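# Place the green block in the blue tray

## Task

Get the green block into the blue tray. The task fails if the robot topples or is left leaning, or if anything is knocked over or pushed out of the work area.

## Robot and tools

ROBOT. A Rainbow Robotics RB-Y1: a base on two drive wheels with two rear casters, a torso whose lower 'leg' folds, a head carrying head_camera, and two 7-joint arms with parallel grippers. Each hand has a wrist camera (left_wrist_camera, right_wrist_camera) in a case that juts out sideways and can strike things. The base is 0.58 m wide, extends 0.10 m in front of the drive axle and 0.57 m behind it, and sweeps a 0.58 m radius when turning on the spot. It cannot move sideways.

FRAMES. Everything is in metres and radians. The base frame has its origin on the floor midway between the drive wheels, with x forward, y to the left and z up. The chest, left_hand and right_hand lines are reported in this frame. A hand point lies between the finger pads, 0.03 m behind the fingertips. The fingers point along the hand's -z axis and close along its x axis. The printed hand position can be off, especially at long reach or under load. base_odometry is expressed in the frame the base had at the start. It is computed from wheel turns only, so slip or bumps corrupt it. Its heading is in rad, positive to the left.

move. This tool sends one action and returns the state, plus images from the listed cameras. Allowed combinations: "base" and/or "joints", optionally with "min_time_s" or "contact_limits"; or "target" alone, optionally with "min_time_s"; or "contact_limits" alone. A call without an action only reports state and images. The parts of an action start together.
- base: a single object {"x_m_s", "turn_rad_s", "for_s"}. These are velocities held for for_s seconds and then brought to zero; it is a relative drive, not a goal position. x_m_s is forward speed, 0.005 to 1.5 m/s in either sign, or 0. turn_rad_s is the turn rate, positive to the left, 0.02 to 1.509 rad/s in either sign, or 0. for_s is 0.1 to 5 s. Acceleration is 0.4 m/s² (turns 0.5 rad/s²), and distance covered is about velocity times for_s. If |x_m_s| + 0.27·|turn_rad_s| exceeds 1.5, both are scaled down together. An omitted velocity counts as 0.
- joints: an object of absolute targets keyed by joint name, in rad; grippers are in m. Ranges: torso_squat_rad 0 to 1.2 (lowers the chest); torso_shift_rad -0.3 to 0.6 (hips forward); torso_pitch_rad -0.2 to 1.4 (forward bow); torso_yaw_rad -1.5 to 1.5, positive left (raise both arms out at least 0.2 rad first). Combined torso limits: squat+shift <= 1.52; squat-shift+pitch <= 1.57; shift+0.5pitch-0.4squat <= 0.7; shift+0.3pitch-0.5squat <= 0.39. Arms: shoulder_pitch ±2.356 (negative swings forward and up); left shoulder_roll 0 to 3.141 and right -3.141 to 0 (outward lift); shoulder_yaw ±2.094; elbow -2.617 to 0.01 (negative bends); forearm_roll ±3.141; wrist_pitch -1.57 to 1.919; hand_roll ±2.705; left_gripper_m and right_gripper_m 0 to 0.1 (pad opening). head_pan_rad ±0.523, positive left; head_tilt_rad -0.35 to 1.57, positive looks down.
- target: {"side": "left"|"right", "x", "y", "z", "quat_wxyz"}. This is an absolute hand pose in the base frame, in m (-3 to 3), with the quaternion written the way the hand lines print it. It is solved into joint angles and the hand follows an arc, so split long moves into short steps. The hand status is "reached" (within 10 mm and 2 degrees), "short" (with the remaining error), or "refused" (nothing moves, and the reason is given). A target is rejected while an earlier move is still running.
- min_time_s: 0.1 to 8 s, the shortest duration for the arm, head and torso motions.
- contact_limits: {"left_gripper_m", "right_gripper_m"}, a gripper current cap in mA from 200 to 672.5. It starts at 672.5 and stays in force until changed.
- cameras: a list chosen from head_camera, left_wrist_camera, right_wrist_camera, or ["all"]. blocking: true (the default) waits until everything has come to rest; false returns after about 0.5 s.

OTHER TOOLS. wait {"seconds": 0-10, "cameras"} lets time pass. If moves are still running it returns early once they settle. stop {"cameras"} brakes every running motion. zoom_image {"camera", "region": [x0, y0, x1, y1]} gives a closer view of the latest image, with pixel coordinates from the top-left and a region at most 504 by 504. finished_scene {"scene": 1} ends the scene for good, so the block must already be resting in the tray. read_manual only returns licence text.

RESULTS. The move line reads "done" or the worst status among the motions. Per-motion statuses:
- "off_target": the joint settled away from its target and may still be pressing.
- "contact_stop": the torso only.
- "time_out".
- "limit_stop_at_<name>": a built-in limit or the self-collision guard stopped it.
- "not_followed": the arm-collision check held the command back.
- "torque_fault": a 10 s full stop.
- "limit_stop_at_motor_heat".
An unplanned stop or a refusal cancels the later calls in the same reply. A gripper holding an object commonly reports off_target, and that is normal. Further readings:
- lidar_m: 12 ranges in 30-degree sectors counter-clockwise from straight ahead, measured only at 0.23 m height; "-" means nothing seen.
- wheel_motors_off: 1 means the wheels are temporarily disabled.
- motor_effort: wheel load in %. Effort at rest that is out of range suggests pushing against something.
- Joint torques, external torques, wrist force and torque: raw values with offsets.
- Motor temperatures and MOTOR HOT lines.

GRASPING. Command an opening at least 0.005 m narrower than the block. Open before approaching, lower to the block, close, lift, carry it over the tray, lower it close to the tray floor and then open. Do not release it from any height.

AVOID.
- Driving into furniture: the base keeps pushing, may tip, and stalled wheels cut out for 2 s.
- Fast bending or rising, particularly with the arms reaching forward or while holding a load.
- Braking hard while driving forward.
- Letting the arms hit or press on each other (an outward shoulder roll of about 0.5 rad keeps them apart), including closing a gripper on the other hand.
- Pressing hard enough to cause a torque fault. The elbow limit is 31.6 N m and the wrist joints 22 N m.
- Holding the arms stretched out for a long time, which overheats the motors.
- Knocking the tray or other items, or dropping the block.

Each tool is called after "Emit:" as name(argument=value, ...) on one line, values as JSON.

## Session

Emit:
move(cameras=["all"])

Scene clock: 0.00 s.
Joint torques (N m): no reading
External joint torques (N m): no reading
Motor temperatures (°C): left_arm=[32 37 31 34 38 37 36] | right_arm=[37 33 35 34 38 42 43]
Wrist force (N): no reading
Wrist torque (N m): no reading
Wrist force, peak (N): no reading
base_odometry: x=+0.000 y=+0.000 heading=+0.000
lidar_m: 2.28 2.33 1.80 1.77 2.44 2.84 2.83 2.96 2.04 2.03 2.78 2.49
base_status: not commanded
joint_positions: torso_squat_rad=+0.350 torso_shift_rad=+0.000 torso_pitch_rad=+0.000 torso_yaw_rad=+0.000 left_shoulder_pitch_rad=+0.042 left_shoulder_roll_rad=+0.017 left_shoulder_yaw_rad=+0.012 left_elbow_rad=-0.250 left_forearm_roll_rad=-0.003 left_wrist_pitch_rad=+0.027 left_hand_roll_rad=-0.020 left_gripper_m=+0.100 right_shoulder_pitch_rad=-0.040 right_shoulder_roll_rad=-0.022 right_shoulder_yaw_rad=+0.003 right_elbow_rad=-0.122 right_forearm_roll_rad=-0.022 right_wrist_pitch_rad=-0.035 right_hand_roll_rad=-0.040 right_gripper_m=+0.100 head_pan_rad=+0.000 head_tilt_rad=+0.400
joint_status: not commanded
wheel_motors_off: 0
motor_effort: left_wheel=+1 right_wheel=+1
chest: x=-0.2280 y=-0.0004 z=+1.2475 quat_wxyz=(+1.000, +0.000, +0.000, +0.000) (m; base frame)
left_hand: x=-0.1428 y=+0.2353 z=+0.5671 quat_wxyz=(+0.996, +0.011, -0.092, +0.000) (m; base frame)
right_hand: x=-0.1321 y=-0.2358 z=+0.5692 quat_wxyz=(+0.995, -0.008, -0.097, -0.022) (m; base frame)
pictures: head_camera, left_wrist_camera, right_wrist_camera

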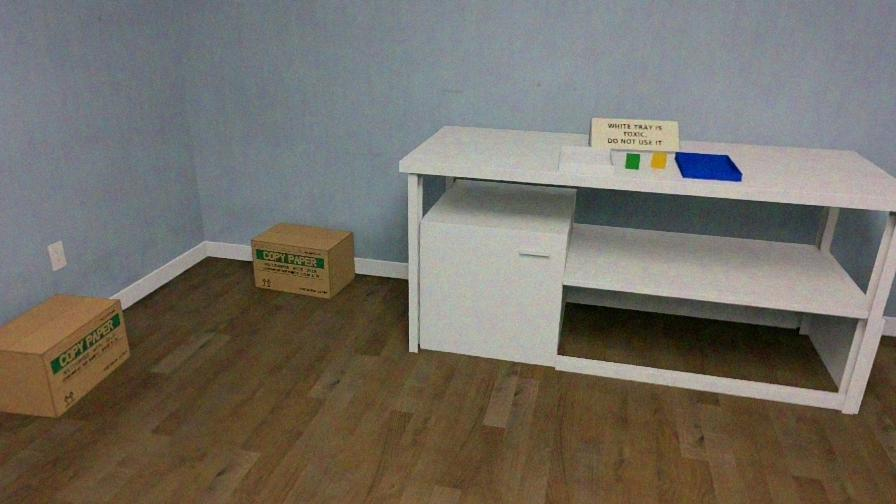

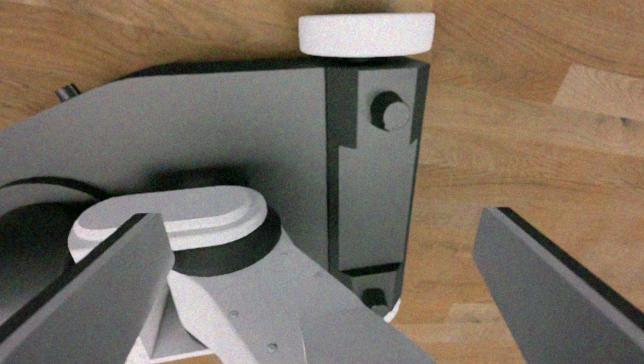

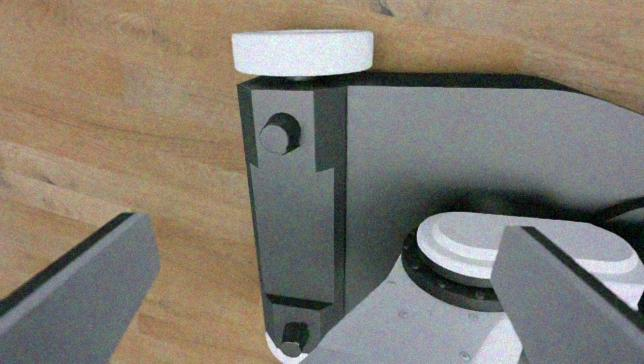

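Emit:
zoom_image(camera="head_camera", region=[540, 100, 780, 230])

Emit:
zoom_image(camera="head_camera", region=[392, 100, 896, 420])

Scaled by 2.100 from the camera's 896x504 image, which has a finer 1280x720 frame.

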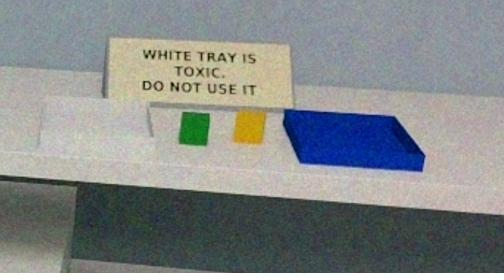

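Scaled by 1.000.

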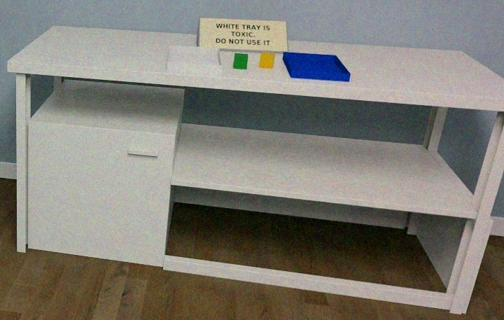

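Emit:
move(base={"turn_rad_s": -0.5, "for_s": 0.667}, joints={"torso_shift_rad": 0.15, "torso_pitch_rad": 0.3, "head_tilt_rad": 0.42, "right_shoulder_pitch_rad": -0.6, "right_shoulder_roll_rad": -0.35, "right_shoulder_yaw_rad": 0.0, "right_elbow_rad": -1.9, "right_forearm_roll_rad": 0.0, "right_wrist_pitch_rad": 1.6, "right_hand_roll_rad": 1.57}, min_time_s=1.5)

Emit:
move(base={"x_m_s": 0.6, "for_s": 2.8}, cameras=["all"])

Scene clock: 143.57 s.
Joint torques (N m): left_arm=[7.05 -0.01 -0.19 2.31 -0.06 0.01 0.04] | right_arm=[-14.33 -7.34 -4.2 -8.21 1.08 -1.38 -0.29]
External joint torques (N m): left_arm=[0.55 -0.75 -0.31 0.11 -0.06 -0.11 0.03] | right_arm=[0.33 -0.72 -0.76 0.16 0.29 -0.28 -0.27]
Wrist force (N): left_arm=[0.1 -0.1 -6.9] | right_arm=[0.1 1.9 -3.1]
Wrist torque (N m): left_arm=[-0.03 -0.01 0.02] | right_arm=[-0.23 0.18 0.16]
Wrist force, peak (N): left_arm=[-2.0 -0.1 -7.0] | right_arm=[-5.4 0.8 -3.6]
move: done
base_odometry: x=+0.000 y=+0.000 heading=-0.221
lidar_m: 2.29 2.36 2.27 1.78 1.94 2.94 2.82 2.96 2.57 2.03 2.55 2.49
base_status: done (sent for 0.67 of 0.67 s)
joint_positions: torso_squat_rad=+0.350 torso_shift_rad=+0.150 torso_pitch_rad=+0.300 torso_yaw_rad=+0.000 left_shoulder_pitch_rad=+0.042 left_shoulder_roll_rad=+0.017 left_shoulder_yaw_rad=+0.012 left_elbow_rad=-0.250 left_forearm_roll_rad=-0.003 left_wrist_pitch_rad=+0.027 left_hand_roll_rad=-0.020 left_gripper_m=+0.100 right_shoulder_pitch_rad=-0.600 right_shoulder_roll_rad=-0.350 right_shoulder_yaw_rad=+0.000 right_elbow_rad=-1.900 right_forearm_roll_rad=+0.000 right_wrist_pitch_rad=+1.600 right_hand_roll_rad=+1.570 right_gripper_m=+0.100 head_pan_rad=+0.000 head_tilt_rad=+0.420
joint_status: all done
wheel_motors_off: 0
motor_effort: left_wheel=+13(40) right_wheel=-2(21)
chest: x=-0.0383 y=-0.0004 z=+1.2263 quat_wxyz=(+0.989, +0.000, +0.149, +0.000) (m; base frame)
left_hand: x=-0.1580 y=+0.2353 z=+0.5511 quat_wxyz=(+0.998, +0.011, +0.058, -0.001) (m; base frame)
right_hand: x=+0.4552 y=-0.2777 z=+0.9935 quat_wxyz=(+0.596, -0.307, -0.104, +0.734) (m; base frame)
pictures: none

Scene clock: 148.13 s.
Joint torques (N m): left_arm=[7.6 0.11 0.15 2.36 -0.02 0.05 -0.05] | right_arm=[-15.53 -7.93 -3.39 -8.14 1.13 -1.24 -0.3]
External joint torques (N m): left_arm=[1.1 -0.64 0.03 0.16 -0.01 -0.08 -0.05] | right_arm=[-0.87 -1.31 0.04 0.23 0.34 -0.14 -0.28]
Wrist force (N): left_arm=[0.1 -0.2 -6.7] | right_arm=[-0.1 2.0 -2.9]
Wrist torque (N m): left_arm=[-0.03 -0.01 0.02] | right_arm=[-0.24 0.17 0.16]
Wrist force, peak (N): left_arm=[-0.3 0.0 -7.0] | right_arm=[-0.2 1.7 -3.4]
move: done
base_odometry: x=+1.639 y=-0.369 heading=-0.222
lidar_m: 0.62 0.64 0.88 1.79 2.15 2.55 4.50 3.53 2.55 2.43 1.20 1.33
base_status: done (sent for 2.8 of 2.8 s)
joint_positions: torso_squat_rad=+0.350 torso_shift_rad=+0.150 torso_pitch_rad=+0.300 torso_yaw_rad=+0.000 left_shoulder_pitch_rad=+0.042 left_shoulder_roll_rad=+0.017 left_shoulder_yaw_rad=+0.012 left_elbow_rad=-0.250 left_forearm_roll_rad=-0.003 left_wrist_pitch_rad=+0.027 left_hand_roll_rad=-0.020 left_gripper_m=+0.100 right_shoulder_pitch_rad=-0.600 right_shoulder_roll_rad=-0.350 right_shoulder_yaw_rad=+0.000 right_elbow_rad=-1.900 right_forearm_roll_rad=+0.000 right_wrist_pitch_rad=+1.600 right_hand_roll_rad=+1.570 right_gripper_m=+0.100 head_pan_rad=+0.000 head_tilt_rad=+0.420
joint_status: not commanded
wheel_motors_off: 0
motor_effort: left_wheel=-3(48) right_wheel=+2(32)
chest: x=-0.0383 y=-0.0004 z=+1.2263 quat_wxyz=(+0.989, +0.000, +0.149, +0.000) (m; base frame)
left_hand: x=-0.1580 y=+0.2353 z=+0.5511 quat_wxyz=(+0.998, +0.011, +0.058, -0.001) (m; base frame)
right_hand: x=+0.4551 y=-0.2778 z=+0.9933 quat_wxyz=(+0.596, -0.307, -0.104, +0.734) (m; base frame)
pictures: head_camera, left_wrist_camera, right_wrist_camera
camera_calibration:
head_camera: T_world_to_cam=[[0.0304822, -0.999471, 0.0113443, -0.0214677], [-0.64143, -0.0282644, -0.766661, 1.165], [0.766576, 0.016093, -0.641952, 0.810946], [0, 0, 0, 1]] pos_world=[0.126267, -0.00157896, 1.41399]
left_wrist_camera: T_world_to_cam=[[0.992725, -0.023011, -0.118182, 0.223315], [0.033359, -0.890572, 0.453617, -0.0101793], [-0.115688, -0.45426, -0.883326, 0.654874], [0, 0, 0, 1]] pos_world=[-0.145589, 0.293556, 0.609477]
right_wrist_camera: T_world_to_cam=[[0.146463, -0.935811, 0.320635, -0.646499], [-0.976497, -0.188585, -0.104354, 0.526853], [0.158123, -0.297815, -0.941437, 0.854736], [0, 0, 0, 1]] pos_world=[0.474004, -0.251091, 1.06695]

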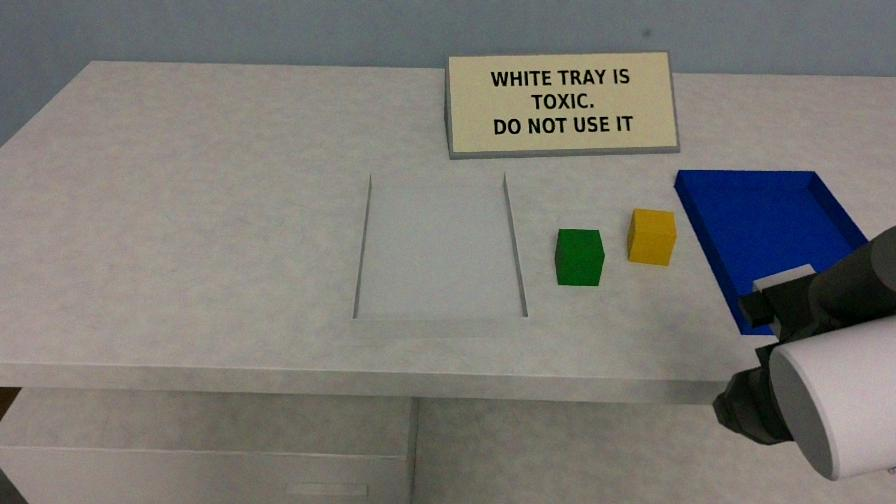

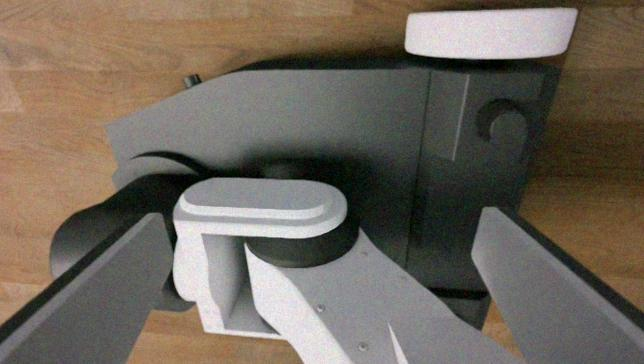

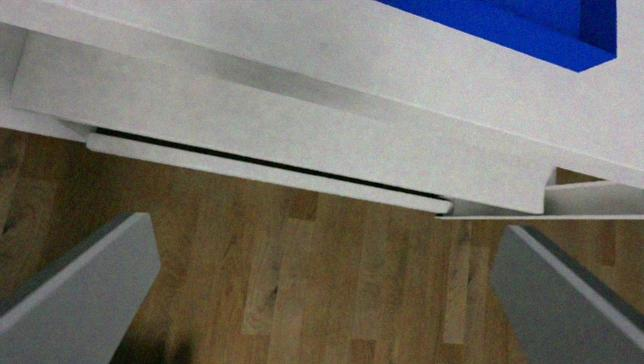

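Emit:
move(base={"x_m_s": 0.3, "for_s": 1.2}, joints={"head_tilt_rad": 0.75, "head_pan_rad": -0.25, "right_shoulder_pitch_rad": -0.75, "right_wrist_pitch_rad": 1.75, "right_gripper_m": 0.085}, cameras=["head_camera", "right_wrist_camera"])

Scene clock: 196.97 s.
Joint torques (N m): left_arm=[7.55 0.22 0.05 2.36 -0.09 0.02 -0.06] | right_arm=[-17.43 -7.78 -3.11 -7.32 0.99 -1.36 -0.23]
External joint torques (N m): left_arm=[1.06 -0.53 -0.07 0.16 -0.09 -0.1 -0.07] | right_arm=[-0.98 -1.16 0.18 0.43 0.22 -0.26 -0.21]
Wrist force (N): left_arm=[-0.1 0.1 -6.8] | right_arm=[-0.1 2.1 -3.1]
Wrist torque (N m): left_arm=[-0.05 -0.02 0.02] | right_arm=[-0.24 0.16 0.19]
Wrist force, peak (N): left_arm=[-0.1 -0.2 -7.0] | right_arm=[-0.2 3.0 -3.2]
move: done
base_odometry: x=+1.990 y=-0.449 heading=-0.222
lidar_m: 0.27 0.29 0.39 1.81 1.87 2.83 4.86 2.88 2.54 1.07 1.09 0.96
base_status: done (sent for 1.2 of 1.2 s)
joint_positions: torso_squat_rad=+0.350 torso_shift_rad=+0.150 torso_pitch_rad=+0.300 torso_yaw_rad=+0.000 left_shoulder_pitch_rad=+0.042 left_shoulder_roll_rad=+0.017 left_shoulder_yaw_rad=+0.012 left_elbow_rad=-0.250 left_forearm_roll_rad=-0.003 left_wrist_pitch_rad=+0.027 left_hand_roll_rad=-0.020 left_gripper_m=+0.100 right_shoulder_pitch_rad=-0.750 right_shoulder_roll_rad=-0.350 right_shoulder_yaw_rad=+0.000 right_elbow_rad=-1.900 right_forearm_roll_rad=+0.000 right_wrist_pitch_rad=+1.750 right_hand_roll_rad=+1.570 right_gripper_m=+0.085 head_pan_rad=-0.250 head_tilt_rad=+0.750
joint_status: all done
wheel_motors_off: 0
motor_effort: left_wheel=-4(20) right_wheel=+1(23)
chest: x=-0.0383 y=-0.0004 z=+1.2263 quat_wxyz=(+0.989, +0.000, +0.149, +0.000) (m; base frame)
left_hand: x=-0.1580 y=+0.2353 z=+0.5511 quat_wxyz=(+0.998, +0.011, +0.058, -0.001) (m; base frame)
right_hand: x=+0.4696 y=-0.2593 z=+1.0420 quat_wxyz=(+0.596, -0.307, -0.104, +0.734) (m; base frame)
pictures: head_camera, right_wrist_camera
camera_calibration:
head_camera: T_world_to_cam=[[-0.204573, -0.976025, 0.0743317, -0.10042], [-0.842218, 0.136812, -0.52149, 0.827586], [0.498817, -0.169286, -0.850014, 1.1156], [0, 0, 0, 1]] pos_world=[0.119985, -0.0223802, 1.38732]
right_wrist_camera: T_world_to_cam=[[0.146429, -0.935813, 0.320645, -0.647029], [-0.976486, -0.188584, -0.104457, 0.549771], [0.158221, -0.29781, -0.941422, 0.903692], [0, 0, 0, 1]] pos_world=[0.488604, -0.232691, 1.11565]

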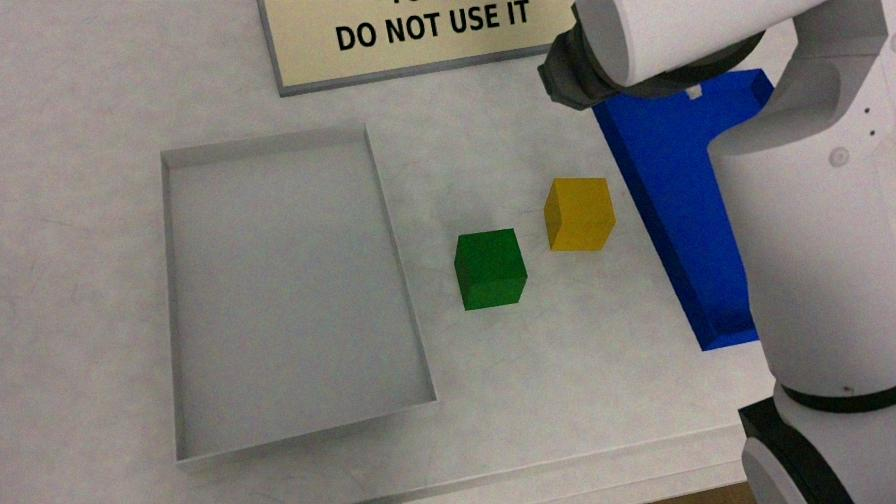

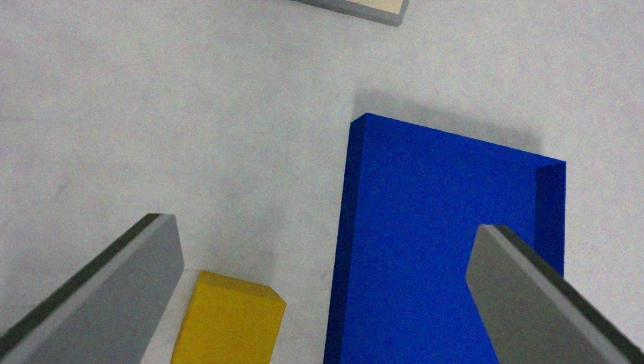

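Emit:
move(target={"side": "right", "x": 0.384, "y": -0.1525, "z": 0.995, "quat_wxyz": [0.6963, -0.1231, -0.1231, 0.6963]}, cameras=["head_camera", "right_wrist_camera"])

Scene clock: 224.27 s.
Joint torques (N m): left_arm=[7.48 -0.08 0.11 2.36 -0.09 0.05 0.03] | right_arm=[-17.19 -7.21 -5.83 -7.32 1.07 -0.67 0.14]
External joint torques (N m): left_arm=[0.98 -0.83 -0.01 0.16 -0.09 -0.08 0.02] | right_arm=[-1.82 -2.3 -0.45 -0.53 0.48 -0.06 0.14]
Wrist force (N): left_arm=[0.0 -0.1 -7.0] | right_arm=[-2.0 0.7 -3.8]
Wrist torque (N m): left_arm=[-0.03 -0.03 0.02] | right_arm=[-0.17 0.04 0.26]
Wrist force, peak (N): left_arm=[-0.1 -0.2 -7.0] | right_arm=[-2.3 0.8 -3.8]
move: done
base_odometry: x=+1.990 y=-0.449 heading=-0.222
lidar_m: 0.27 0.28 0.40 1.82 1.87 2.81 4.85 2.86 2.54 1.06 1.06 0.96
base_status: not commanded
joint_positions: torso_squat_rad=+0.350 torso_shift_rad=+0.150 torso_pitch_rad=+0.300 torso_yaw_rad=+0.000 left_shoulder_pitch_rad=+0.042 left_shoulder_roll_rad=+0.017 left_shoulder_yaw_rad=+0.012 left_elbow_rad=-0.250 left_forearm_roll_rad=-0.003 left_wrist_pitch_rad=+0.027 left_hand_roll_rad=-0.020 left_gripper_m=+0.100 right_shoulder_pitch_rad=-0.750 right_shoulder_roll_rad=-0.463 right_shoulder_yaw_rad=+0.309 right_elbow_rad=-2.005 right_forearm_roll_rad=-0.419 right_wrist_pitch_rad=+1.919 right_hand_roll_rad=+0.876 right_gripper_m=+0.085 head_pan_rad=-0.250 head_tilt_rad=+0.750
joint_status: all done
wheel_motors_off: 0
motor_effort: left_wheel=-4(5) right_wheel=+1(2)
chest: x=-0.0383 y=-0.0004 z=+1.2263 quat_wxyz=(+0.989, +0.000, +0.149, +0.000) (m; base frame)
left_hand: x=-0.1580 y=+0.2353 z=+0.5511 quat_wxyz=(+0.998, +0.011, +0.058, -0.002) (m; base frame)
right_hand: x=+0.3839 y=-0.1525 z=+0.9949 quat_wxyz=(+0.696, -0.123, -0.124, +0.696) (m; base frame)
right_hand_status: reached (checked arc, planned for 0.7 s): 0 mm and 0.0 deg off.
pictures: head_camera, right_wrist_camera
camera_calibration:
head_camera: T_world_to_cam=[[-0.204573, -0.976025, 0.0743317, -0.10042], [-0.842218, 0.136812, -0.52149, 0.827586], [0.498817, -0.169286, -0.850014, 1.1156], [0, 0, 0, 1]] pos_world=[0.119985, -0.0223802, 1.38732]
right_wrist_camera: T_world_to_cam=[[0.0433962, -0.998901, -0.0176884, -0.15286], [-0.993438, -0.0450206, 0.105135, 0.301091], [-0.105816, 0.0130098, -0.994301, 1.10604], [0, 0, 0, 1]] pos_world=[0.422785, -0.153526, 1.06537]

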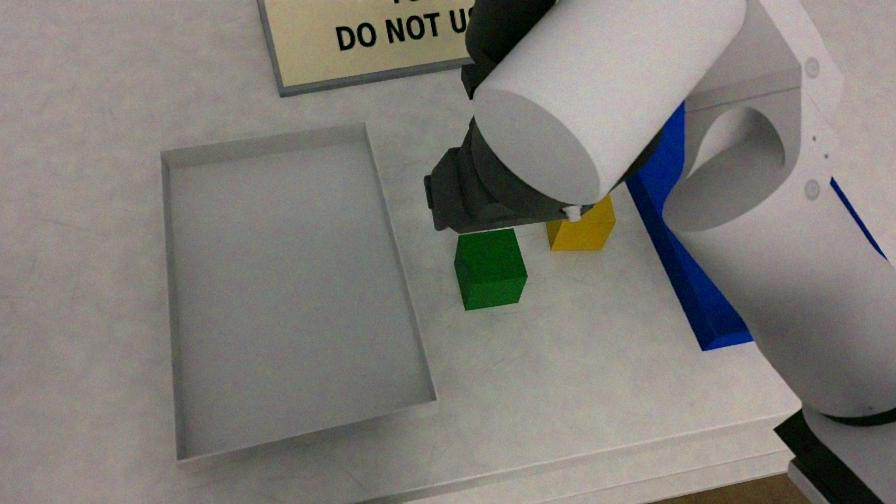

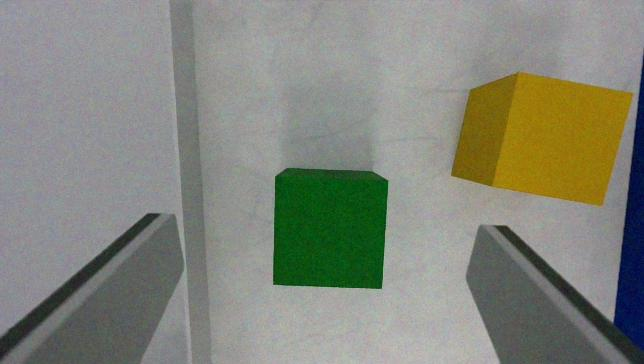

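Emit:
move(target={"side": "right", "x": 0.385, "y": -0.155, "z": 0.911, "quat_wxyz": [0.6963, -0.1231, -0.1231, 0.6963]}, min_time_s=1.0, cameras=["right_wrist_camera"])

Scene clock: 243.67 s.
Joint torques (N m): left_arm=[7.39 0.02 0.07 2.19 -0.06 0.01 0] | right_arm=[-14.95 -3.19 -4.54 -7.04 1.03 -0.83 0.14]
External joint torques (N m): left_arm=[0.89 -0.73 -0.05 -0.01 -0.06 -0.11 -0.01] | right_arm=[-0.67 1.15 0.66 0.86 0.42 -0.21 0.14]
Wrist force (N): left_arm=[-0.1 0.0 -6.8] | right_arm=[-2.0 0.8 -3.8]
Wrist torque (N m): left_arm=[-0.03 -0.04 0.02] | right_arm=[-0.21 0.01 0.16]
Wrist force, peak (N): left_arm=[0.1 0.1 -7.0] | right_arm=[-2.2 0.9 -4.1]
move: done
base_odometry: x=+1.990 y=-0.449 heading=-0.222
lidar_m: 0.28 0.28 0.38 1.83 1.87 2.82 4.86 2.88 2.55 1.06 1.09 0.96
base_status: not commanded
joint_positions: torso_squat_rad=+0.350 torso_shift_rad=+0.150 torso_pitch_rad=+0.300 torso_yaw_rad=+0.000 left_shoulder_pitch_rad=+0.042 left_shoulder_roll_rad=+0.017 left_shoulder_yaw_rad=+0.012 left_elbow_rad=-0.250 left_forearm_roll_rad=-0.003 left_wrist_pitch_rad=+0.027 left_hand_roll_rad=-0.020 left_gripper_m=+0.100 right_shoulder_pitch_rad=-0.621 right_shoulder_roll_rad=-0.443 right_shoulder_yaw_rad=+0.390 right_elbow_rad=-1.846 right_forearm_roll_rad=-0.318 right_wrist_pitch_rad=+1.641 right_hand_roll_rad=+0.914 right_gripper_m=+0.085 head_pan_rad=-0.250 head_tilt_rad=+0.750
joint_status: all done
wheel_motors_off: 0
motor_effort: left_wheel=-4(4) right_wheel=+1(2)
chest: x=-0.0383 y=-0.0004 z=+1.2263 quat_wxyz=(+0.989, +0.000, +0.149, +0.000) (m; base frame)
left_hand: x=-0.1580 y=+0.2353 z=+0.5511 quat_wxyz=(+0.998, +0.011, +0.058, -0.002) (m; base frame)
right_hand: x=+0.3850 y=-0.1552 z=+0.9113 quat_wxyz=(+0.696, -0.123, -0.123, +0.696) (m; base frame)
right_hand_status: reached (checked arc, planned for 1.0 s): 0 mm and 0.0 deg off.
pictures: right_wrist_camera
camera_calibration:
right_wrist_camera: T_world_to_cam=[[0.0432803, -0.998921, -0.0168683, -0.157745], [-0.993454, -0.0448178, 0.105075, 0.311042], [-0.105718, 0.0122102, -0.994321, 1.02303], [0, 0, 0, 1]] pos_world=[0.423985, -0.156126, 0.981873]

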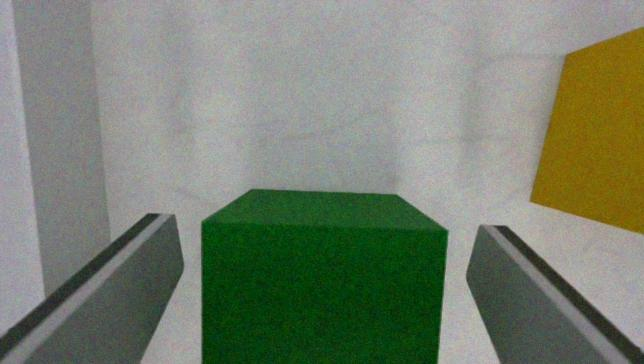

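Emit:
move(joints={"right_gripper_m": 0.03})

Emit:
move(target={"side": "right", "x": 0.385, "y": -0.155, "z": 1.02, "quat_wxyz": [0.6963, -0.1231, -0.1231, 0.6963]}, min_time_s=1.0, cameras=["head_camera", "right_wrist_camera"])

Scene clock: 251.63 s.
Joint torques (N m): left_arm=[7.54 0.21 0.19 2.19 -0.08 -0.03 0.08] | right_arm=[-15 -3.9 -4.41 -7.05 0.95 -0.83 0.06]
External joint torques (N m): left_arm=[1.05 -0.54 0.07 0 -0.08 -0.15 0.07] | right_arm=[-0.72 0.45 0.79 0.85 0.33 -0.21 0.06]
Wrist force (N): left_arm=[-0.2 0.1 -6.8] | right_arm=[-2.1 0.4 -3.3]
Wrist torque (N m): left_arm=[-0.05 -0.05 0.02] | right_arm=[-0.21 -0.03 0.15]
Wrist force, peak (N): left_arm=[0.2 -0.2 -7.1] | right_arm=[-2.1 0.8 -4.0]
move: off_target
base_odometry: x=+1.990 y=-0.449 heading=-0.222
lidar_m: 0.28 0.27 0.39 1.83 1.88 2.81 4.87 2.87 2.56 1.07 1.09 0.95
base_status: not commanded
joint_positions: torso_squat_rad=+0.350 torso_shift_rad=+0.150 torso_pitch_rad=+0.300 torso_yaw_rad=+0.000 left_shoulder_pitch_rad=+0.042 left_shoulder_roll_rad=+0.017 left_shoulder_yaw_rad=+0.012 left_elbow_rad=-0.250 left_forearm_roll_rad=-0.003 left_wrist_pitch_rad=+0.027 left_hand_roll_rad=-0.020 left_gripper_m=+0.100 right_shoulder_pitch_rad=-0.621 right_shoulder_roll_rad=-0.443 right_shoulder_yaw_rad=+0.390 right_elbow_rad=-1.846 right_forearm_roll_rad=-0.318 right_wrist_pitch_rad=+1.641 right_hand_roll_rad=+0.914 right_gripper_m=+0.049 head_pan_rad=-0.250 head_tilt_rad=+0.750
joint_status: right_gripper_m off_target (ended at +0.049, target +0.030)
wheel_motors_off: 0
motor_effort: left_wheel=-4(4) right_wheel=+1(2)
chest: x=-0.0383 y=-0.0004 z=+1.2263 quat_wxyz=(+0.989, +0.000, +0.149, +0.000) (m; base frame)
left_hand: x=-0.1580 y=+0.2353 z=+0.5511 quat_wxyz=(+0.998, +0.011, +0.058, -0.002) (m; base frame)
right_hand: x=+0.3850 y=-0.1552 z=+0.9113 quat_wxyz=(+0.696, -0.123, -0.123, +0.696) (m; base frame)
pictures: none

Scene clock: 252.97 s.
Joint torques (N m): left_arm=[7.31 0 0.17 2.23 -0.04 -0.01 0.08] | right_arm=[-18.69 -8.3 -7.89 -6.56 0.67 -0.49 -0.08]
External joint torques (N m): left_arm=[0.81 -0.75 0.05 0.03 -0.04 -0.13 0.07] | right_arm=[-2.63 -2.02 -1.07 -0.82 0.01 0.04 -0.08]
Wrist force (N): left_arm=[0.0 0.0 -6.7] | right_arm=[-1.6 1.2 -4.8]
Wrist torque (N m): left_arm=[-0.04 -0.01 0.01] | right_arm=[-0.19 0.07 0.31]
Wrist force, peak (N): left_arm=[0.0 0.0 -7.0] | right_arm=[-1.9 1.5 -5.0]
move: done
base_odometry: x=+1.990 y=-0.449 heading=-0.222
lidar_m: 0.27 0.27 0.39 1.83 1.86 2.82 4.87 2.87 2.56 1.08 1.09 0.95
base_status: not commanded
joint_positions: torso_squat_rad=+0.350 torso_shift_rad=+0.150 torso_pitch_rad=+0.300 torso_yaw_rad=+0.000 left_shoulder_pitch_rad=+0.042 left_shoulder_roll_rad=+0.017 left_shoulder_yaw_rad=+0.012 left_elbow_rad=-0.250 left_forearm_roll_rad=-0.003 left_wrist_pitch_rad=+0.027 left_hand_roll_rad=-0.020 left_gripper_m=+0.100 right_shoulder_pitch_rad=-0.846 right_shoulder_roll_rad=-0.605 right_shoulder_yaw_rad=+0.381 right_elbow_rad=-2.031 right_forearm_roll_rad=-0.595 right_wrist_pitch_rad=+1.919 right_hand_roll_rad=+0.730 right_gripper_m=+0.049 head_pan_rad=-0.250 head_tilt_rad=+0.750
joint_status: all done
wheel_motors_off: 0
motor_effort: left_wheel=-4(5) right_wheel=+2(2)
chest: x=-0.0383 y=-0.0004 z=+1.2263 quat_wxyz=(+0.989, +0.000, +0.149, +0.000) (m; base frame)
left_hand: x=-0.1580 y=+0.2353 z=+0.5511 quat_wxyz=(+0.998, +0.011, +0.058, -0.002) (m; base frame)
right_hand: x=+0.3849 y=-0.1551 z=+1.0198 quat_wxyz=(+0.696, -0.123, -0.123, +0.696) (m; base frame)
right_hand_status: reached (checked arc, planned for 1.0 s): 0 mm and 0.0 deg off.
pictures: head_camera, right_wrist_camera
camera_calibration:
head_camera: T_world_to_cam=[[-0.204573, -0.976025, 0.0743317, -0.10042], [-0.842218, 0.136812, -0.52149, 0.827586], [0.498817, -0.169286, -0.850014, 1.1156], [0, 0, 0, 1]] pos_world=[0.119985, -0.0223802, 1.38732]
right_wrist_camera: T_world_to_cam=[[0.0435132, -0.998899, -0.0175042, -0.15531], [-0.993423, -0.0451188, 0.105242, 0.299211], [-0.105916, 0.0128097, -0.994293, 1.13094], [0, 0, 0, 1]] pos_world=[0.423785, -0.156126, 1.09027]

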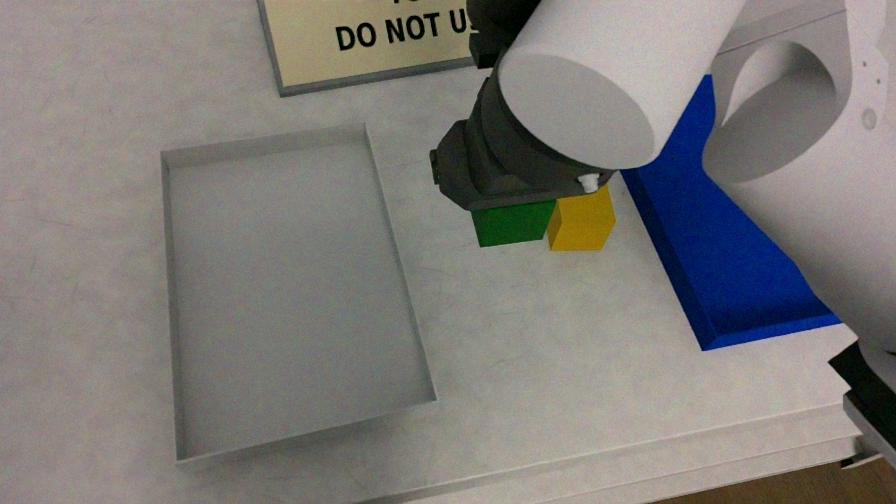

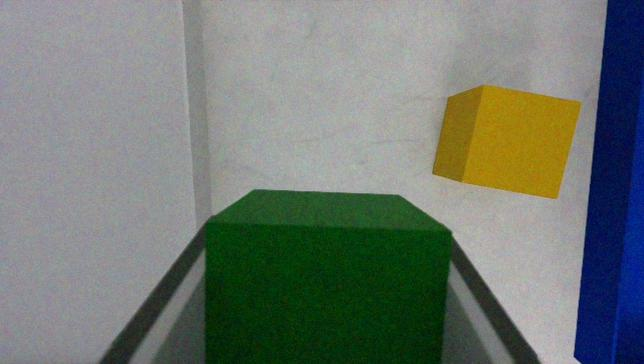

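Emit:
move(target={"side": "right", "x": 0.405, "y": -0.427, "z": 1.015, "quat_wxyz": [0.6963, -0.1231, -0.1231, 0.6963]}, min_time_s=1.4, cameras=["head_camera", "right_wrist_camera"])

Emit:
move(target={"side": "right", "x": 0.405, "y": -0.427, "z": 0.932, "quat_wxyz": [0.6963, -0.1231, -0.1231, 0.6963]}, min_time_s=1.0, cameras=["head_camera", "right_wrist_camera"])

Scene clock: 273.80 s.
Joint torques (N m): left_arm=[7.41 -0.07 0.14 2.23 -0.04 0.06 0.08] | right_arm=[-12.54 -18.86 -9.76 -4.73 0.14 -0.95 -0.22]
External joint torques (N m): left_arm=[0.91 -0.82 0.02 0.03 -0.04 -0.06 0.07] | right_arm=[-0.24 -1.67 -0.86 0.32 -0.17 -0.19 -0.22]
Wrist force (N): left_arm=[0.1 0.0 -6.7] | right_arm=[-2.1 1.0 -4.8]
Wrist torque (N m): left_arm=[-0.03 0.00 0.02] | right_arm=[-0.18 0.06 0.14]
Wrist force, peak (N): left_arm=[0.0 -0.2 -7.0] | right_arm=[-2.0 0.9 -5.5]
move: done
base_odometry: x=+1.990 y=-0.449 heading=-0.222
lidar_m: 0.28 0.27 0.39 1.82 1.87 2.81 4.86 2.89 2.54 1.07 1.09 0.95
base_status: not commanded
joint_positions: torso_squat_rad=+0.350 torso_shift_rad=+0.150 torso_pitch_rad=+0.300 torso_yaw_rad=+0.000 left_shoulder_pitch_rad=+0.042 left_shoulder_roll_rad=+0.017 left_shoulder_yaw_rad=+0.012 left_elbow_rad=-0.250 left_forearm_roll_rad=-0.003 left_wrist_pitch_rad=+0.027 left_hand_roll_rad=-0.020 left_gripper_m=+0.100 right_shoulder_pitch_rad=-0.490 right_shoulder_roll_rad=-1.030 right_shoulder_yaw_rad=-0.121 right_elbow_rad=-1.663 right_forearm_roll_rad=-0.966 right_wrist_pitch_rad=+1.539 right_hand_roll_rad=+1.399 right_gripper_m=+0.049 head_pan_rad=-0.250 head_tilt_rad=+0.750
joint_status: all done
wheel_motors_off: 0
motor_effort: left_wheel=-4(4) right_wheel=+1(2)
chest: x=-0.0383 y=-0.0004 z=+1.2263 quat_wxyz=(+0.989, +0.000, +0.149, +0.000) (m; base frame)
left_hand: x=-0.1580 y=+0.2353 z=+0.5511 quat_wxyz=(+0.998, +0.011, +0.058, -0.001) (m; base frame)
right_hand: x=+0.4050 y=-0.4268 z=+1.0150 quat_wxyz=(+0.696, -0.123, -0.123, +0.696) (m; base frame)
right_hand_status: reached (checked arc, planned for 1.4 s): 0 mm and 0.0 deg off.
pictures: head_camera, right_wrist_camera
camera_calibration:
head_camera: T_world_to_cam=[[-0.204573, -0.976025, 0.0743317, -0.10042], [-0.842218, 0.136812, -0.52149, 0.827586], [0.498817, -0.169286, -0.850014, 1.1156], [0, 0, 0, 1]] pos_world=[0.119985, -0.0223802, 1.38732]
right_wrist_camera: T_world_to_cam=[[0.0435649, -0.998906, -0.0170119, -0.428234], [-0.99341, -0.0451195, 0.105363, 0.307387], [-0.106015, 0.0123096, -0.994288, 1.13161], [0, 0, 0, 1]] pos_world=[0.443985, -0.427826, 1.08547]

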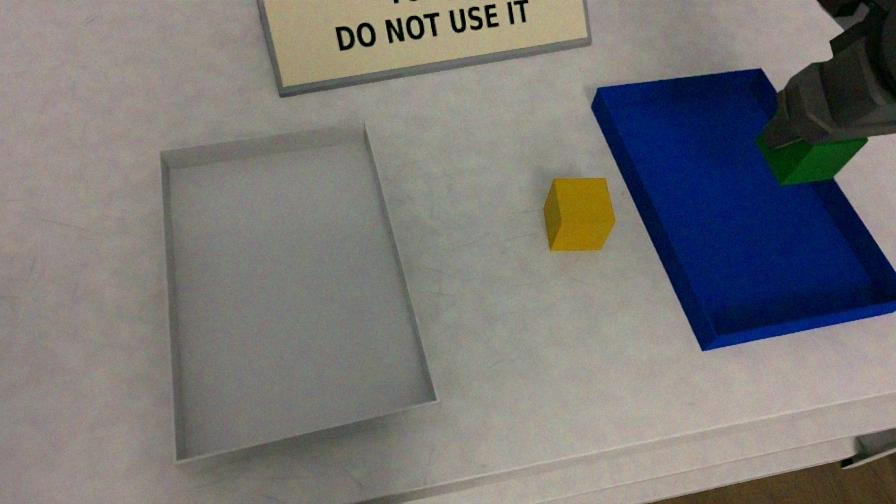

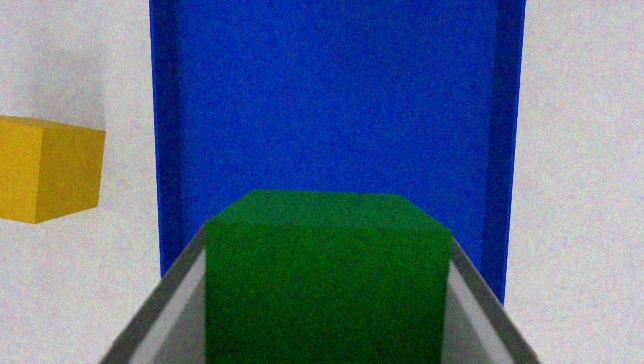

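Scene clock: 275.13 s.
Joint torques (N m): left_arm=[7.41 0.04 0.04 2.24 -0.09 0 0.03] | right_arm=[-12.22 -16.79 -7.98 -5.16 0.67 -0.97 -0.12]
External joint torques (N m): left_arm=[0.92 -0.71 -0.08 0.04 -0.09 -0.12 0.02] | right_arm=[-0.18 -0.34 0.31 0.82 0.41 -0.2 -0.12]
Wrist force (N): left_arm=[-0.1 -0.2 -6.9] | right_arm=[-2.1 1.1 -4.5]
Wrist torque (N m): left_arm=[-0.02 -0.04 0.02] | right_arm=[-0.17 0.01 0.14]
Wrist force, peak (N): left_arm=[0.0 -0.1 -7.0] | right_arm=[-2.1 1.5 -5.0]
move: done
base_odometry: x=+1.990 y=-0.449 heading=-0.222
lidar_m: 0.27 0.27 0.39 1.82 1.86 2.82 4.85 2.86 2.56 1.08 1.09 0.95
base_status: not commanded
joint_positions: torso_squat_rad=+0.350 torso_shift_rad=+0.150 torso_pitch_rad=+0.300 torso_yaw_rad=+0.000 left_shoulder_pitch_rad=+0.042 left_shoulder_roll_rad=+0.017 left_shoulder_yaw_rad=+0.012 left_elbow_rad=-0.250 left_forearm_roll_rad=-0.003 left_wrist_pitch_rad=+0.027 left_hand_roll_rad=-0.020 left_gripper_m=+0.100 right_shoulder_pitch_rad=-0.445 right_shoulder_roll_rad=-0.909 right_shoulder_yaw_rad=-0.040 right_elbow_rad=-1.530 right_forearm_roll_rad=-0.855 right_wrist_pitch_rad=+1.348 right_hand_roll_rad=+1.477 right_gripper_m=+0.049 head_pan_rad=-0.250 head_tilt_rad=+0.750
joint_status: all done
wheel_motors_off: 0
motor_effort: left_wheel=-4(5) right_wheel=+2(2)
chest: x=-0.0383 y=-0.0004 z=+1.2263 quat_wxyz=(+0.989, +0.000, +0.149, +0.000) (m; base frame)
left_hand: x=-0.1580 y=+0.2353 z=+0.5511 quat_wxyz=(+0.998, +0.011, +0.058, -0.001) (m; base frame)
right_hand: x=+0.4050 y=-0.4270 z=+0.9323 quat_wxyz=(+0.696, -0.123, -0.123, +0.696) (m; base frame)
right_hand_status: reached (checked arc, planned for 1.0 s): 0 mm and 0.0 deg off.
pictures: head_camera, right_wrist_camera
camera_calibration:
head_camera: T_world_to_cam=[[-0.204573, -0.976025, 0.0743317, -0.10042], [-0.842218, 0.136812, -0.52149, 0.827586], [0.498817, -0.169286, -0.850014, 1.1156], [0, 0, 0, 1]] pos_world=[0.119985, -0.0223802, 1.38732]
right_wrist_camera: T_world_to_cam=[[0.043291, -0.998922, -0.0167676, -0.429871], [-0.993454, -0.0448177, 0.105069, 0.31654], [-0.105707, 0.0121093, -0.994324, 1.0492], [0, 0, 0, 1]] pos_world=[0.443985, -0.427926, 1.00277]

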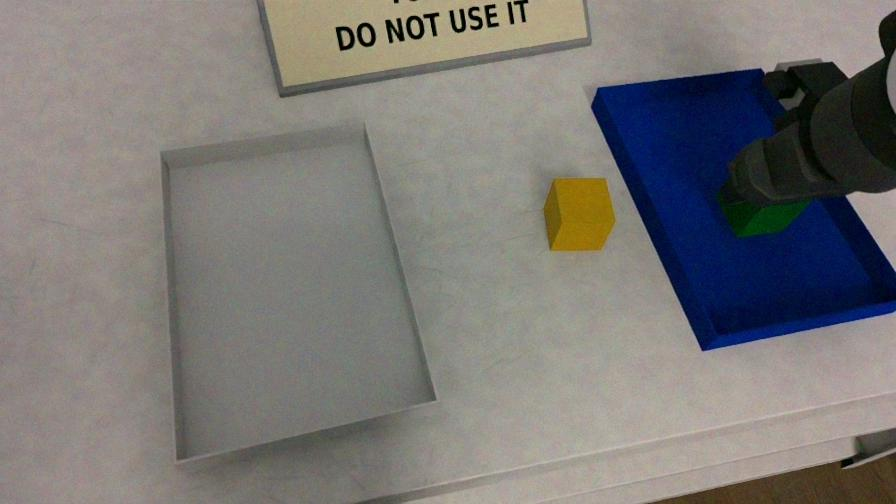

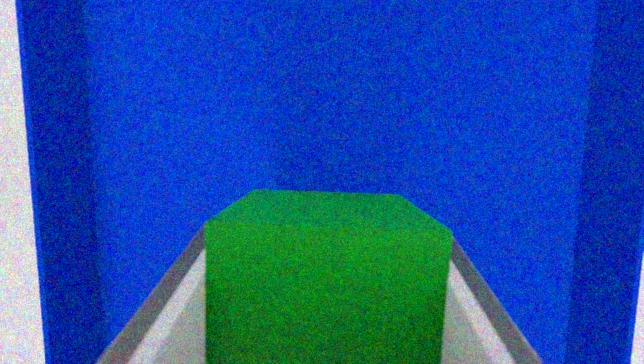

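Emit:
move(target={"side": "right", "x": 0.405, "y": -0.427, "z": 0.921, "quat_wxyz": [0.6963, -0.1231, -0.1231, 0.6963]}, min_time_s=0.6, cameras=["head_camera", "right_wrist_camera"])

Scene clock: 281.70 s.
Joint torques (N m): left_arm=[7.39 0.04 -0.04 2.28 -0.09 -0.06 -0.02] | right_arm=[-11.72 -16.16 -7.06 -5.11 0.82 -1.3 0.1]
External joint torques (N m): left_arm=[0.89 -0.71 -0.16 0.09 -0.09 -0.18 -0.03] | right_arm=[0.3 0.18 1.11 0.96 0.57 -0.54 0.1]
Wrist force (N): left_arm=[-0.1 0.0 -6.7] | right_arm=[-2.2 1.0 -4.5]
Wrist torque (N m): left_arm=[-0.04 -0.02 0.03] | right_arm=[-0.16 0.02 0.17]
Wrist force, peak (N): left_arm=[-0.1 -0.1 -7.1] | right_arm=[-2.3 1.3 -4.6]
move: done
base_odometry: x=+1.990 y=-0.449 heading=-0.222
lidar_m: 0.27 0.28 0.38 1.82 1.86 2.78 4.86 2.89 2.55 1.06 1.09 0.96
base_status: not commanded
joint_positions: torso_squat_rad=+0.350 torso_shift_rad=+0.150 torso_pitch_rad=+0.300 torso_yaw_rad=+0.000 left_shoulder_pitch_rad=+0.042 left_shoulder_roll_rad=+0.017 left_shoulder_yaw_rad=+0.012 left_elbow_rad=-0.250 left_forearm_roll_rad=-0.003 left_wrist_pitch_rad=+0.027 left_hand_roll_rad=-0.020 left_gripper_m=+0.100 right_shoulder_pitch_rad=-0.443 right_shoulder_roll_rad=-0.894 right_shoulder_yaw_rad=-0.030 right_elbow_rad=-1.508 right_forearm_roll_rad=-0.843 right_wrist_pitch_rad=+1.322 right_hand_roll_rad=+1.488 right_gripper_m=+0.049 head_pan_rad=-0.250 head_tilt_rad=+0.750
joint_status: all done
wheel_motors_off: 0
motor_effort: left_wheel=-4(5) right_wheel=+1(2)
chest: x=-0.0383 y=-0.0004 z=+1.2263 quat_wxyz=(+0.989, +0.000, +0.149, +0.000) (m; base frame)
left_hand: x=-0.1580 y=+0.2353 z=+0.5511 quat_wxyz=(+0.998, +0.011, +0.058, -0.001) (m; base frame)
right_hand: x=+0.4047 y=-0.4269 z=+0.9217 quat_wxyz=(+0.696, -0.123, -0.123, +0.696) (m; base frame)
right_hand_status: reached (checked arc, planned for 0.6 s): 1 mm and 0.0 deg off.
pictures: head_camera, right_wrist_camera
camera_calibration:
head_camera: T_world_to_cam=[[-0.204573, -0.976025, 0.0743317, -0.10042], [-0.842218, 0.136812, -0.52149, 0.827586], [0.498817, -0.169286, -0.850014, 1.1156], [0, 0, 0, 1]] pos_world=[0.119985, -0.0223802, 1.38732]
right_wrist_camera: T_world_to_cam=[[0.043522, -0.998916, -0.0164963, -0.430302], [-0.993433, -0.0450202, 0.105189, 0.317045], [-0.105818, 0.0118099, -0.994315, 1.03853], [0, 0, 0, 1]] pos_world=[0.443585, -0.427827, 0.992174]

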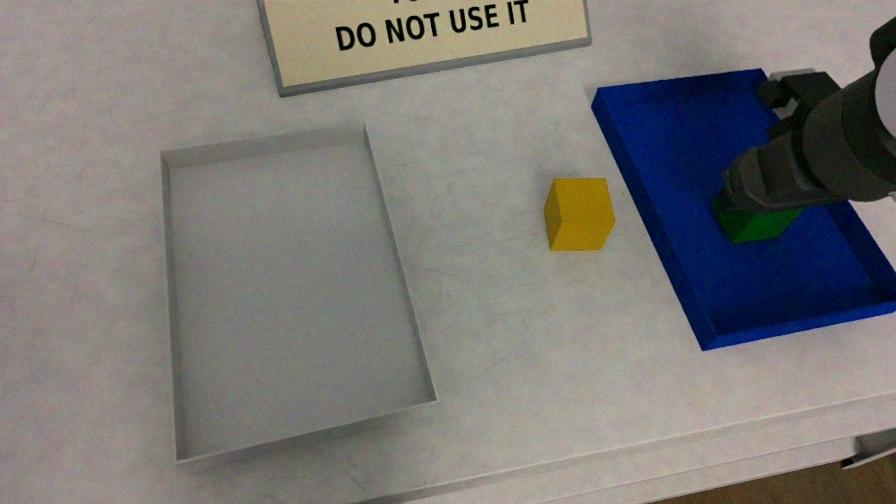

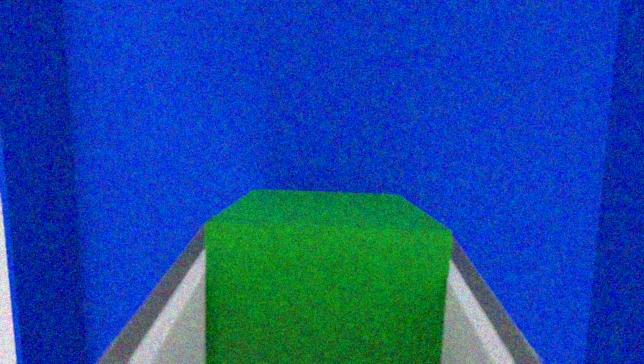

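Emit:
move(target={"side": "right", "x": 0.405, "y": -0.427, "z": 0.9165, "quat_wxyz": [0.6963, -0.1231, -0.1231, 0.6963]}, min_time_s=0.5)

Emit:
move(joints={"right_gripper_m": 0.08}, cameras=["right_wrist_camera"])

Emit:
move(target={"side": "right", "x": 0.4, "y": -0.427, "z": 1.02, "quat_wxyz": [0.6963, -0.1231, -0.1231, 0.6963]}, min_time_s=0.8, cameras=["head_camera", "right_wrist_camera"])

Scene clock: 287.10 s.
Joint torques (N m): left_arm=[7.57 -0.06 -0.07 2.18 -0.03 0.05 -0.04] | right_arm=[-15.44 -15.99 -6.92 -5.47 0.82 -1.37 0.09]
External joint torques (N m): left_arm=[1.08 -0.82 -0.19 -0.02 -0.03 -0.08 -0.04] | right_arm=[-3.41 0.32 1.19 0.64 0.57 -0.61 0.09]
Wrist force (N): left_arm=[0.1 0.0 -6.7] | right_arm=[-2.0 1.2 -4.4]
Wrist torque (N m): left_arm=[-0.04 -0.01 0.03] | right_arm=[-0.18 0.04 0.16]
Wrist force, peak (N): left_arm=[0.0 0.0 -7.1] | right_arm=[-2.1 1.2 -4.6]
move: done
base_odometry: x=+1.990 y=-0.449 heading=-0.222
lidar_m: 0.26 0.27 0.37 1.83 1.87 2.83 4.86 2.87 2.56 1.06 1.09 0.94
base_status: not commanded
joint_positions: torso_squat_rad=+0.350 torso_shift_rad=+0.150 torso_pitch_rad=+0.300 torso_yaw_rad=+0.000 left_shoulder_pitch_rad=+0.042 left_shoulder_roll_rad=+0.017 left_shoulder_yaw_rad=+0.012 left_elbow_rad=-0.250 left_forearm_roll_rad=-0.003 left_wrist_pitch_rad=+0.027 left_hand_roll_rad=-0.020 left_gripper_m=+0.100 right_shoulder_pitch_rad=-0.443 right_shoulder_roll_rad=-0.887 right_shoulder_yaw_rad=-0.025 right_elbow_rad=-1.494 right_forearm_roll_rad=-0.838 right_wrist_pitch_rad=+1.309 right_hand_roll_rad=+1.495 right_gripper_m=+0.049 head_pan_rad=-0.250 head_tilt_rad=+0.750
joint_status: all done
wheel_motors_off: 0
motor_effort: left_wheel=-4(5) right_wheel=+1(3)
chest: x=-0.0383 y=-0.0004 z=+1.2263 quat_wxyz=(+0.989, +0.000, +0.149, +0.000) (m; base frame)
left_hand: x=-0.1580 y=+0.2353 z=+0.5511 quat_wxyz=(+0.998, +0.011, +0.058, -0.001) (m; base frame)
right_hand: x=+0.4047 y=-0.4272 z=+0.9166 quat_wxyz=(+0.696, -0.123, -0.123, +0.696) (m; base frame)
right_hand_status: reached (checked arc, planned for 0.5 s): 0 mm and 0.0 deg off.
pictures: none

Scene clock: 287.93 s.
Joint torques (N m): left_arm=[7.46 0 0.09 2.18 -0.08 0.06 -0.05] | right_arm=[-15.2 -16.19 -7.29 -5.45 0.68 -1.36 0]
External joint torques (N m): left_arm=[0.96 -0.75 -0.03 -0.02 -0.08 -0.06 -0.05] | right_arm=[-3.18 0.11 0.82 0.66 0.43 -0.6 0.01]
Wrist force (N): left_arm=[0.0 0.0 -6.6] | right_arm=[-2.0 0.8 -3.6]
Wrist torque (N m): left_arm=[-0.03 -0.02 0.02] | right_arm=[-0.18 0.05 0.15]
Wrist force, peak (N): left_arm=[0.0 0.0 -7.1] | right_arm=[-2.0 1.2 -4.5]
move: done
base_odometry: x=+1.990 y=-0.449 heading=-0.222
lidar_m: 0.27 0.28 0.38 1.82 1.85 2.80 4.86 2.87 2.55 1.07 1.08 0.96
base_status: not commanded
joint_positions: torso_squat_rad=+0.350 torso_shift_rad=+0.150 torso_pitch_rad=+0.300 torso_yaw_rad=+0.000 left_shoulder_pitch_rad=+0.042 left_shoulder_roll_rad=+0.017 left_shoulder_yaw_rad=+0.012 left_elbow_rad=-0.250 left_forearm_roll_rad=-0.003 left_wrist_pitch_rad=+0.027 left_hand_roll_rad=-0.020 left_gripper_m=+0.100 right_shoulder_pitch_rad=-0.443 right_shoulder_roll_rad=-0.887 right_shoulder_yaw_rad=-0.025 right_elbow_rad=-1.494 right_forearm_roll_rad=-0.838 right_wrist_pitch_rad=+1.309 right_hand_roll_rad=+1.495 right_gripper_m=+0.080 head_pan_rad=-0.250 head_tilt_rad=+0.750
joint_status: all done
wheel_motors_off: 0
motor_effort: left_wheel=-4(5) right_wheel=+2(2)
chest: x=-0.0383 y=-0.0004 z=+1.2263 quat_wxyz=(+0.989, +0.000, +0.149, +0.000) (m; base frame)
left_hand: x=-0.1580 y=+0.2353 z=+0.5511 quat_wxyz=(+0.998, +0.011, +0.058, -0.001) (m; base frame)
right_hand: x=+0.4047 y=-0.4272 z=+0.9166 quat_wxyz=(+0.696, -0.123, -0.123, +0.696) (m; base frame)
pictures: right_wrist_camera
camera_calibration:
right_wrist_camera: T_world_to_cam=[[0.0431033, -0.998933, -0.0165746, -0.430432], [-0.993398, -0.044618, 0.105684, 0.317325], [-0.106311, 0.0119098, -0.994262, 1.03378], [0, 0, 0, 1]] pos_world=[0.443684, -0.428126, 0.987174]

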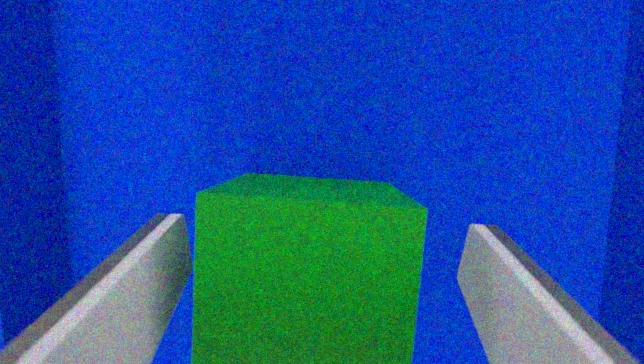

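Scene clock: 289.07 s.
Joint torques (N m): left_arm=[7.44 -0.04 0.2 2.22 -0.06 0.04 0.12] | right_arm=[-13.74 -18.58 -9.88 -5.37 0.23 -0.7 -0.17]
External joint torques (N m): left_arm=[0.95 -0.8 0.08 0.02 -0.06 -0.08 0.11] | right_arm=[-1.72 -1.38 -0.93 -0.44 -0.08 0.06 -0.16]
Wrist force (N): left_arm=[0.0 0.0 -6.9] | right_arm=[-2.1 0.9 -4.0]
Wrist torque (N m): left_arm=[-0.04 -0.01 0.02] | right_arm=[-0.19 0.06 0.27]
Wrist force, peak (N): left_arm=[0.0 0.0 -7.0] | right_arm=[-2.2 1.2 -4.2]
move: done
base_odometry: x=+1.990 y=-0.449 heading=-0.222
lidar_m: 0.27 0.27 0.38 1.83 1.85 2.81 4.86 2.85 2.55 1.07 1.09 0.96
base_status: not commanded
joint_positions: torso_squat_rad=+0.350 torso_shift_rad=+0.150 torso_pitch_rad=+0.300 torso_yaw_rad=+0.000 left_shoulder_pitch_rad=+0.042 left_shoulder_roll_rad=+0.017 left_shoulder_yaw_rad=+0.012 left_elbow_rad=-0.250 left_forearm_roll_rad=-0.003 left_wrist_pitch_rad=+0.027 left_hand_roll_rad=-0.020 left_gripper_m=+0.100 right_shoulder_pitch_rad=-0.472 right_shoulder_roll_rad=-1.039 right_shoulder_yaw_rad=-0.138 right_elbow_rad=-1.690 right_forearm_roll_rad=-0.977 right_wrist_pitch_rad=+1.552 right_hand_roll_rad=+1.390 right_gripper_m=+0.080 head_pan_rad=-0.250 head_tilt_rad=+0.750
joint_status: all done
wheel_motors_off: 0
motor_effort: left_wheel=-4(5) right_wheel=+1(2)
chest: x=-0.0383 y=-0.0004 z=+1.2263 quat_wxyz=(+0.989, +0.000, +0.149, +0.000) (m; base frame)
left_hand: x=-0.1580 y=+0.2353 z=+0.5511 quat_wxyz=(+0.998, +0.011, +0.058, -0.001) (m; base frame)
right_hand: x=+0.4001 y=-0.4271 z=+1.0197 quat_wxyz=(+0.696, -0.123, -0.123, +0.696) (m; base frame)
right_hand_status: reached (checked arc, planned for 0.8 s): 0 mm and 0.0 deg off.
pictures: head_camera, right_wrist_camera
camera_calibration:
head_camera: T_world_to_cam=[[-0.204573, -0.976025, 0.0743317, -0.10042], [-0.842218, 0.136812, -0.52149, 0.827586], [0.498817, -0.169286, -0.850014, 1.1156], [0, 0, 0, 1]] pos_world=[0.119985, -0.0223802, 1.38732]
right_wrist_camera: T_world_to_cam=[[0.0435822, -0.998909, -0.0167491, -0.428435], [-0.993323, -0.0451188, 0.106177, 0.301079], [-0.106817, 0.0120098, -0.994206, 1.136], [0, 0, 0, 1]] pos_world=[0.439085, -0.428027, 1.09027]

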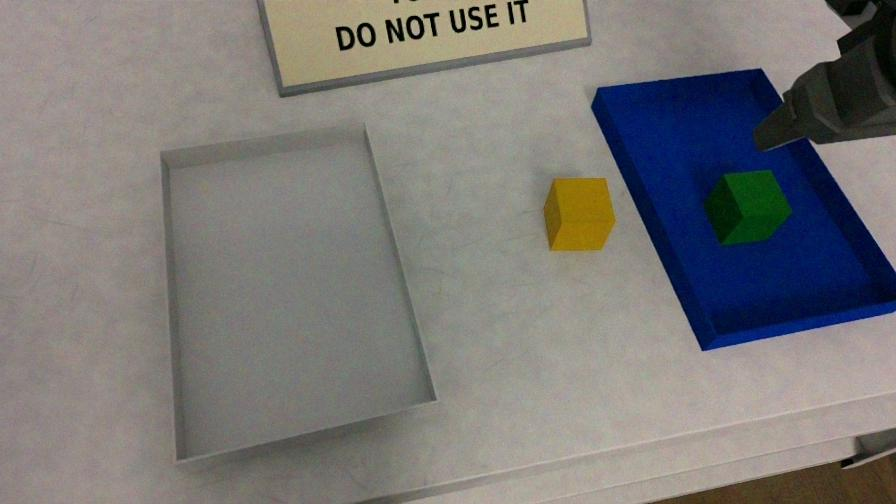

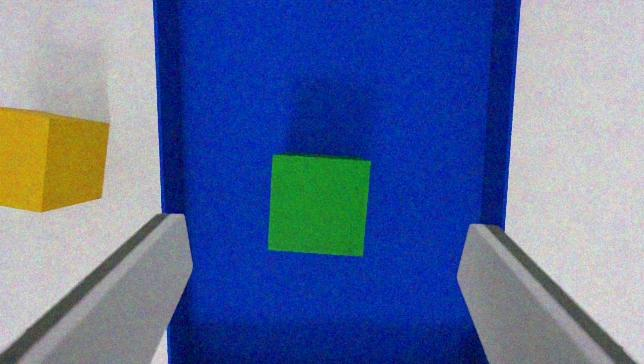

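The green block is resting in the blue tray, and the hand is clear of it.

Emit:
finished_scene()

The scene is finished: the task was done.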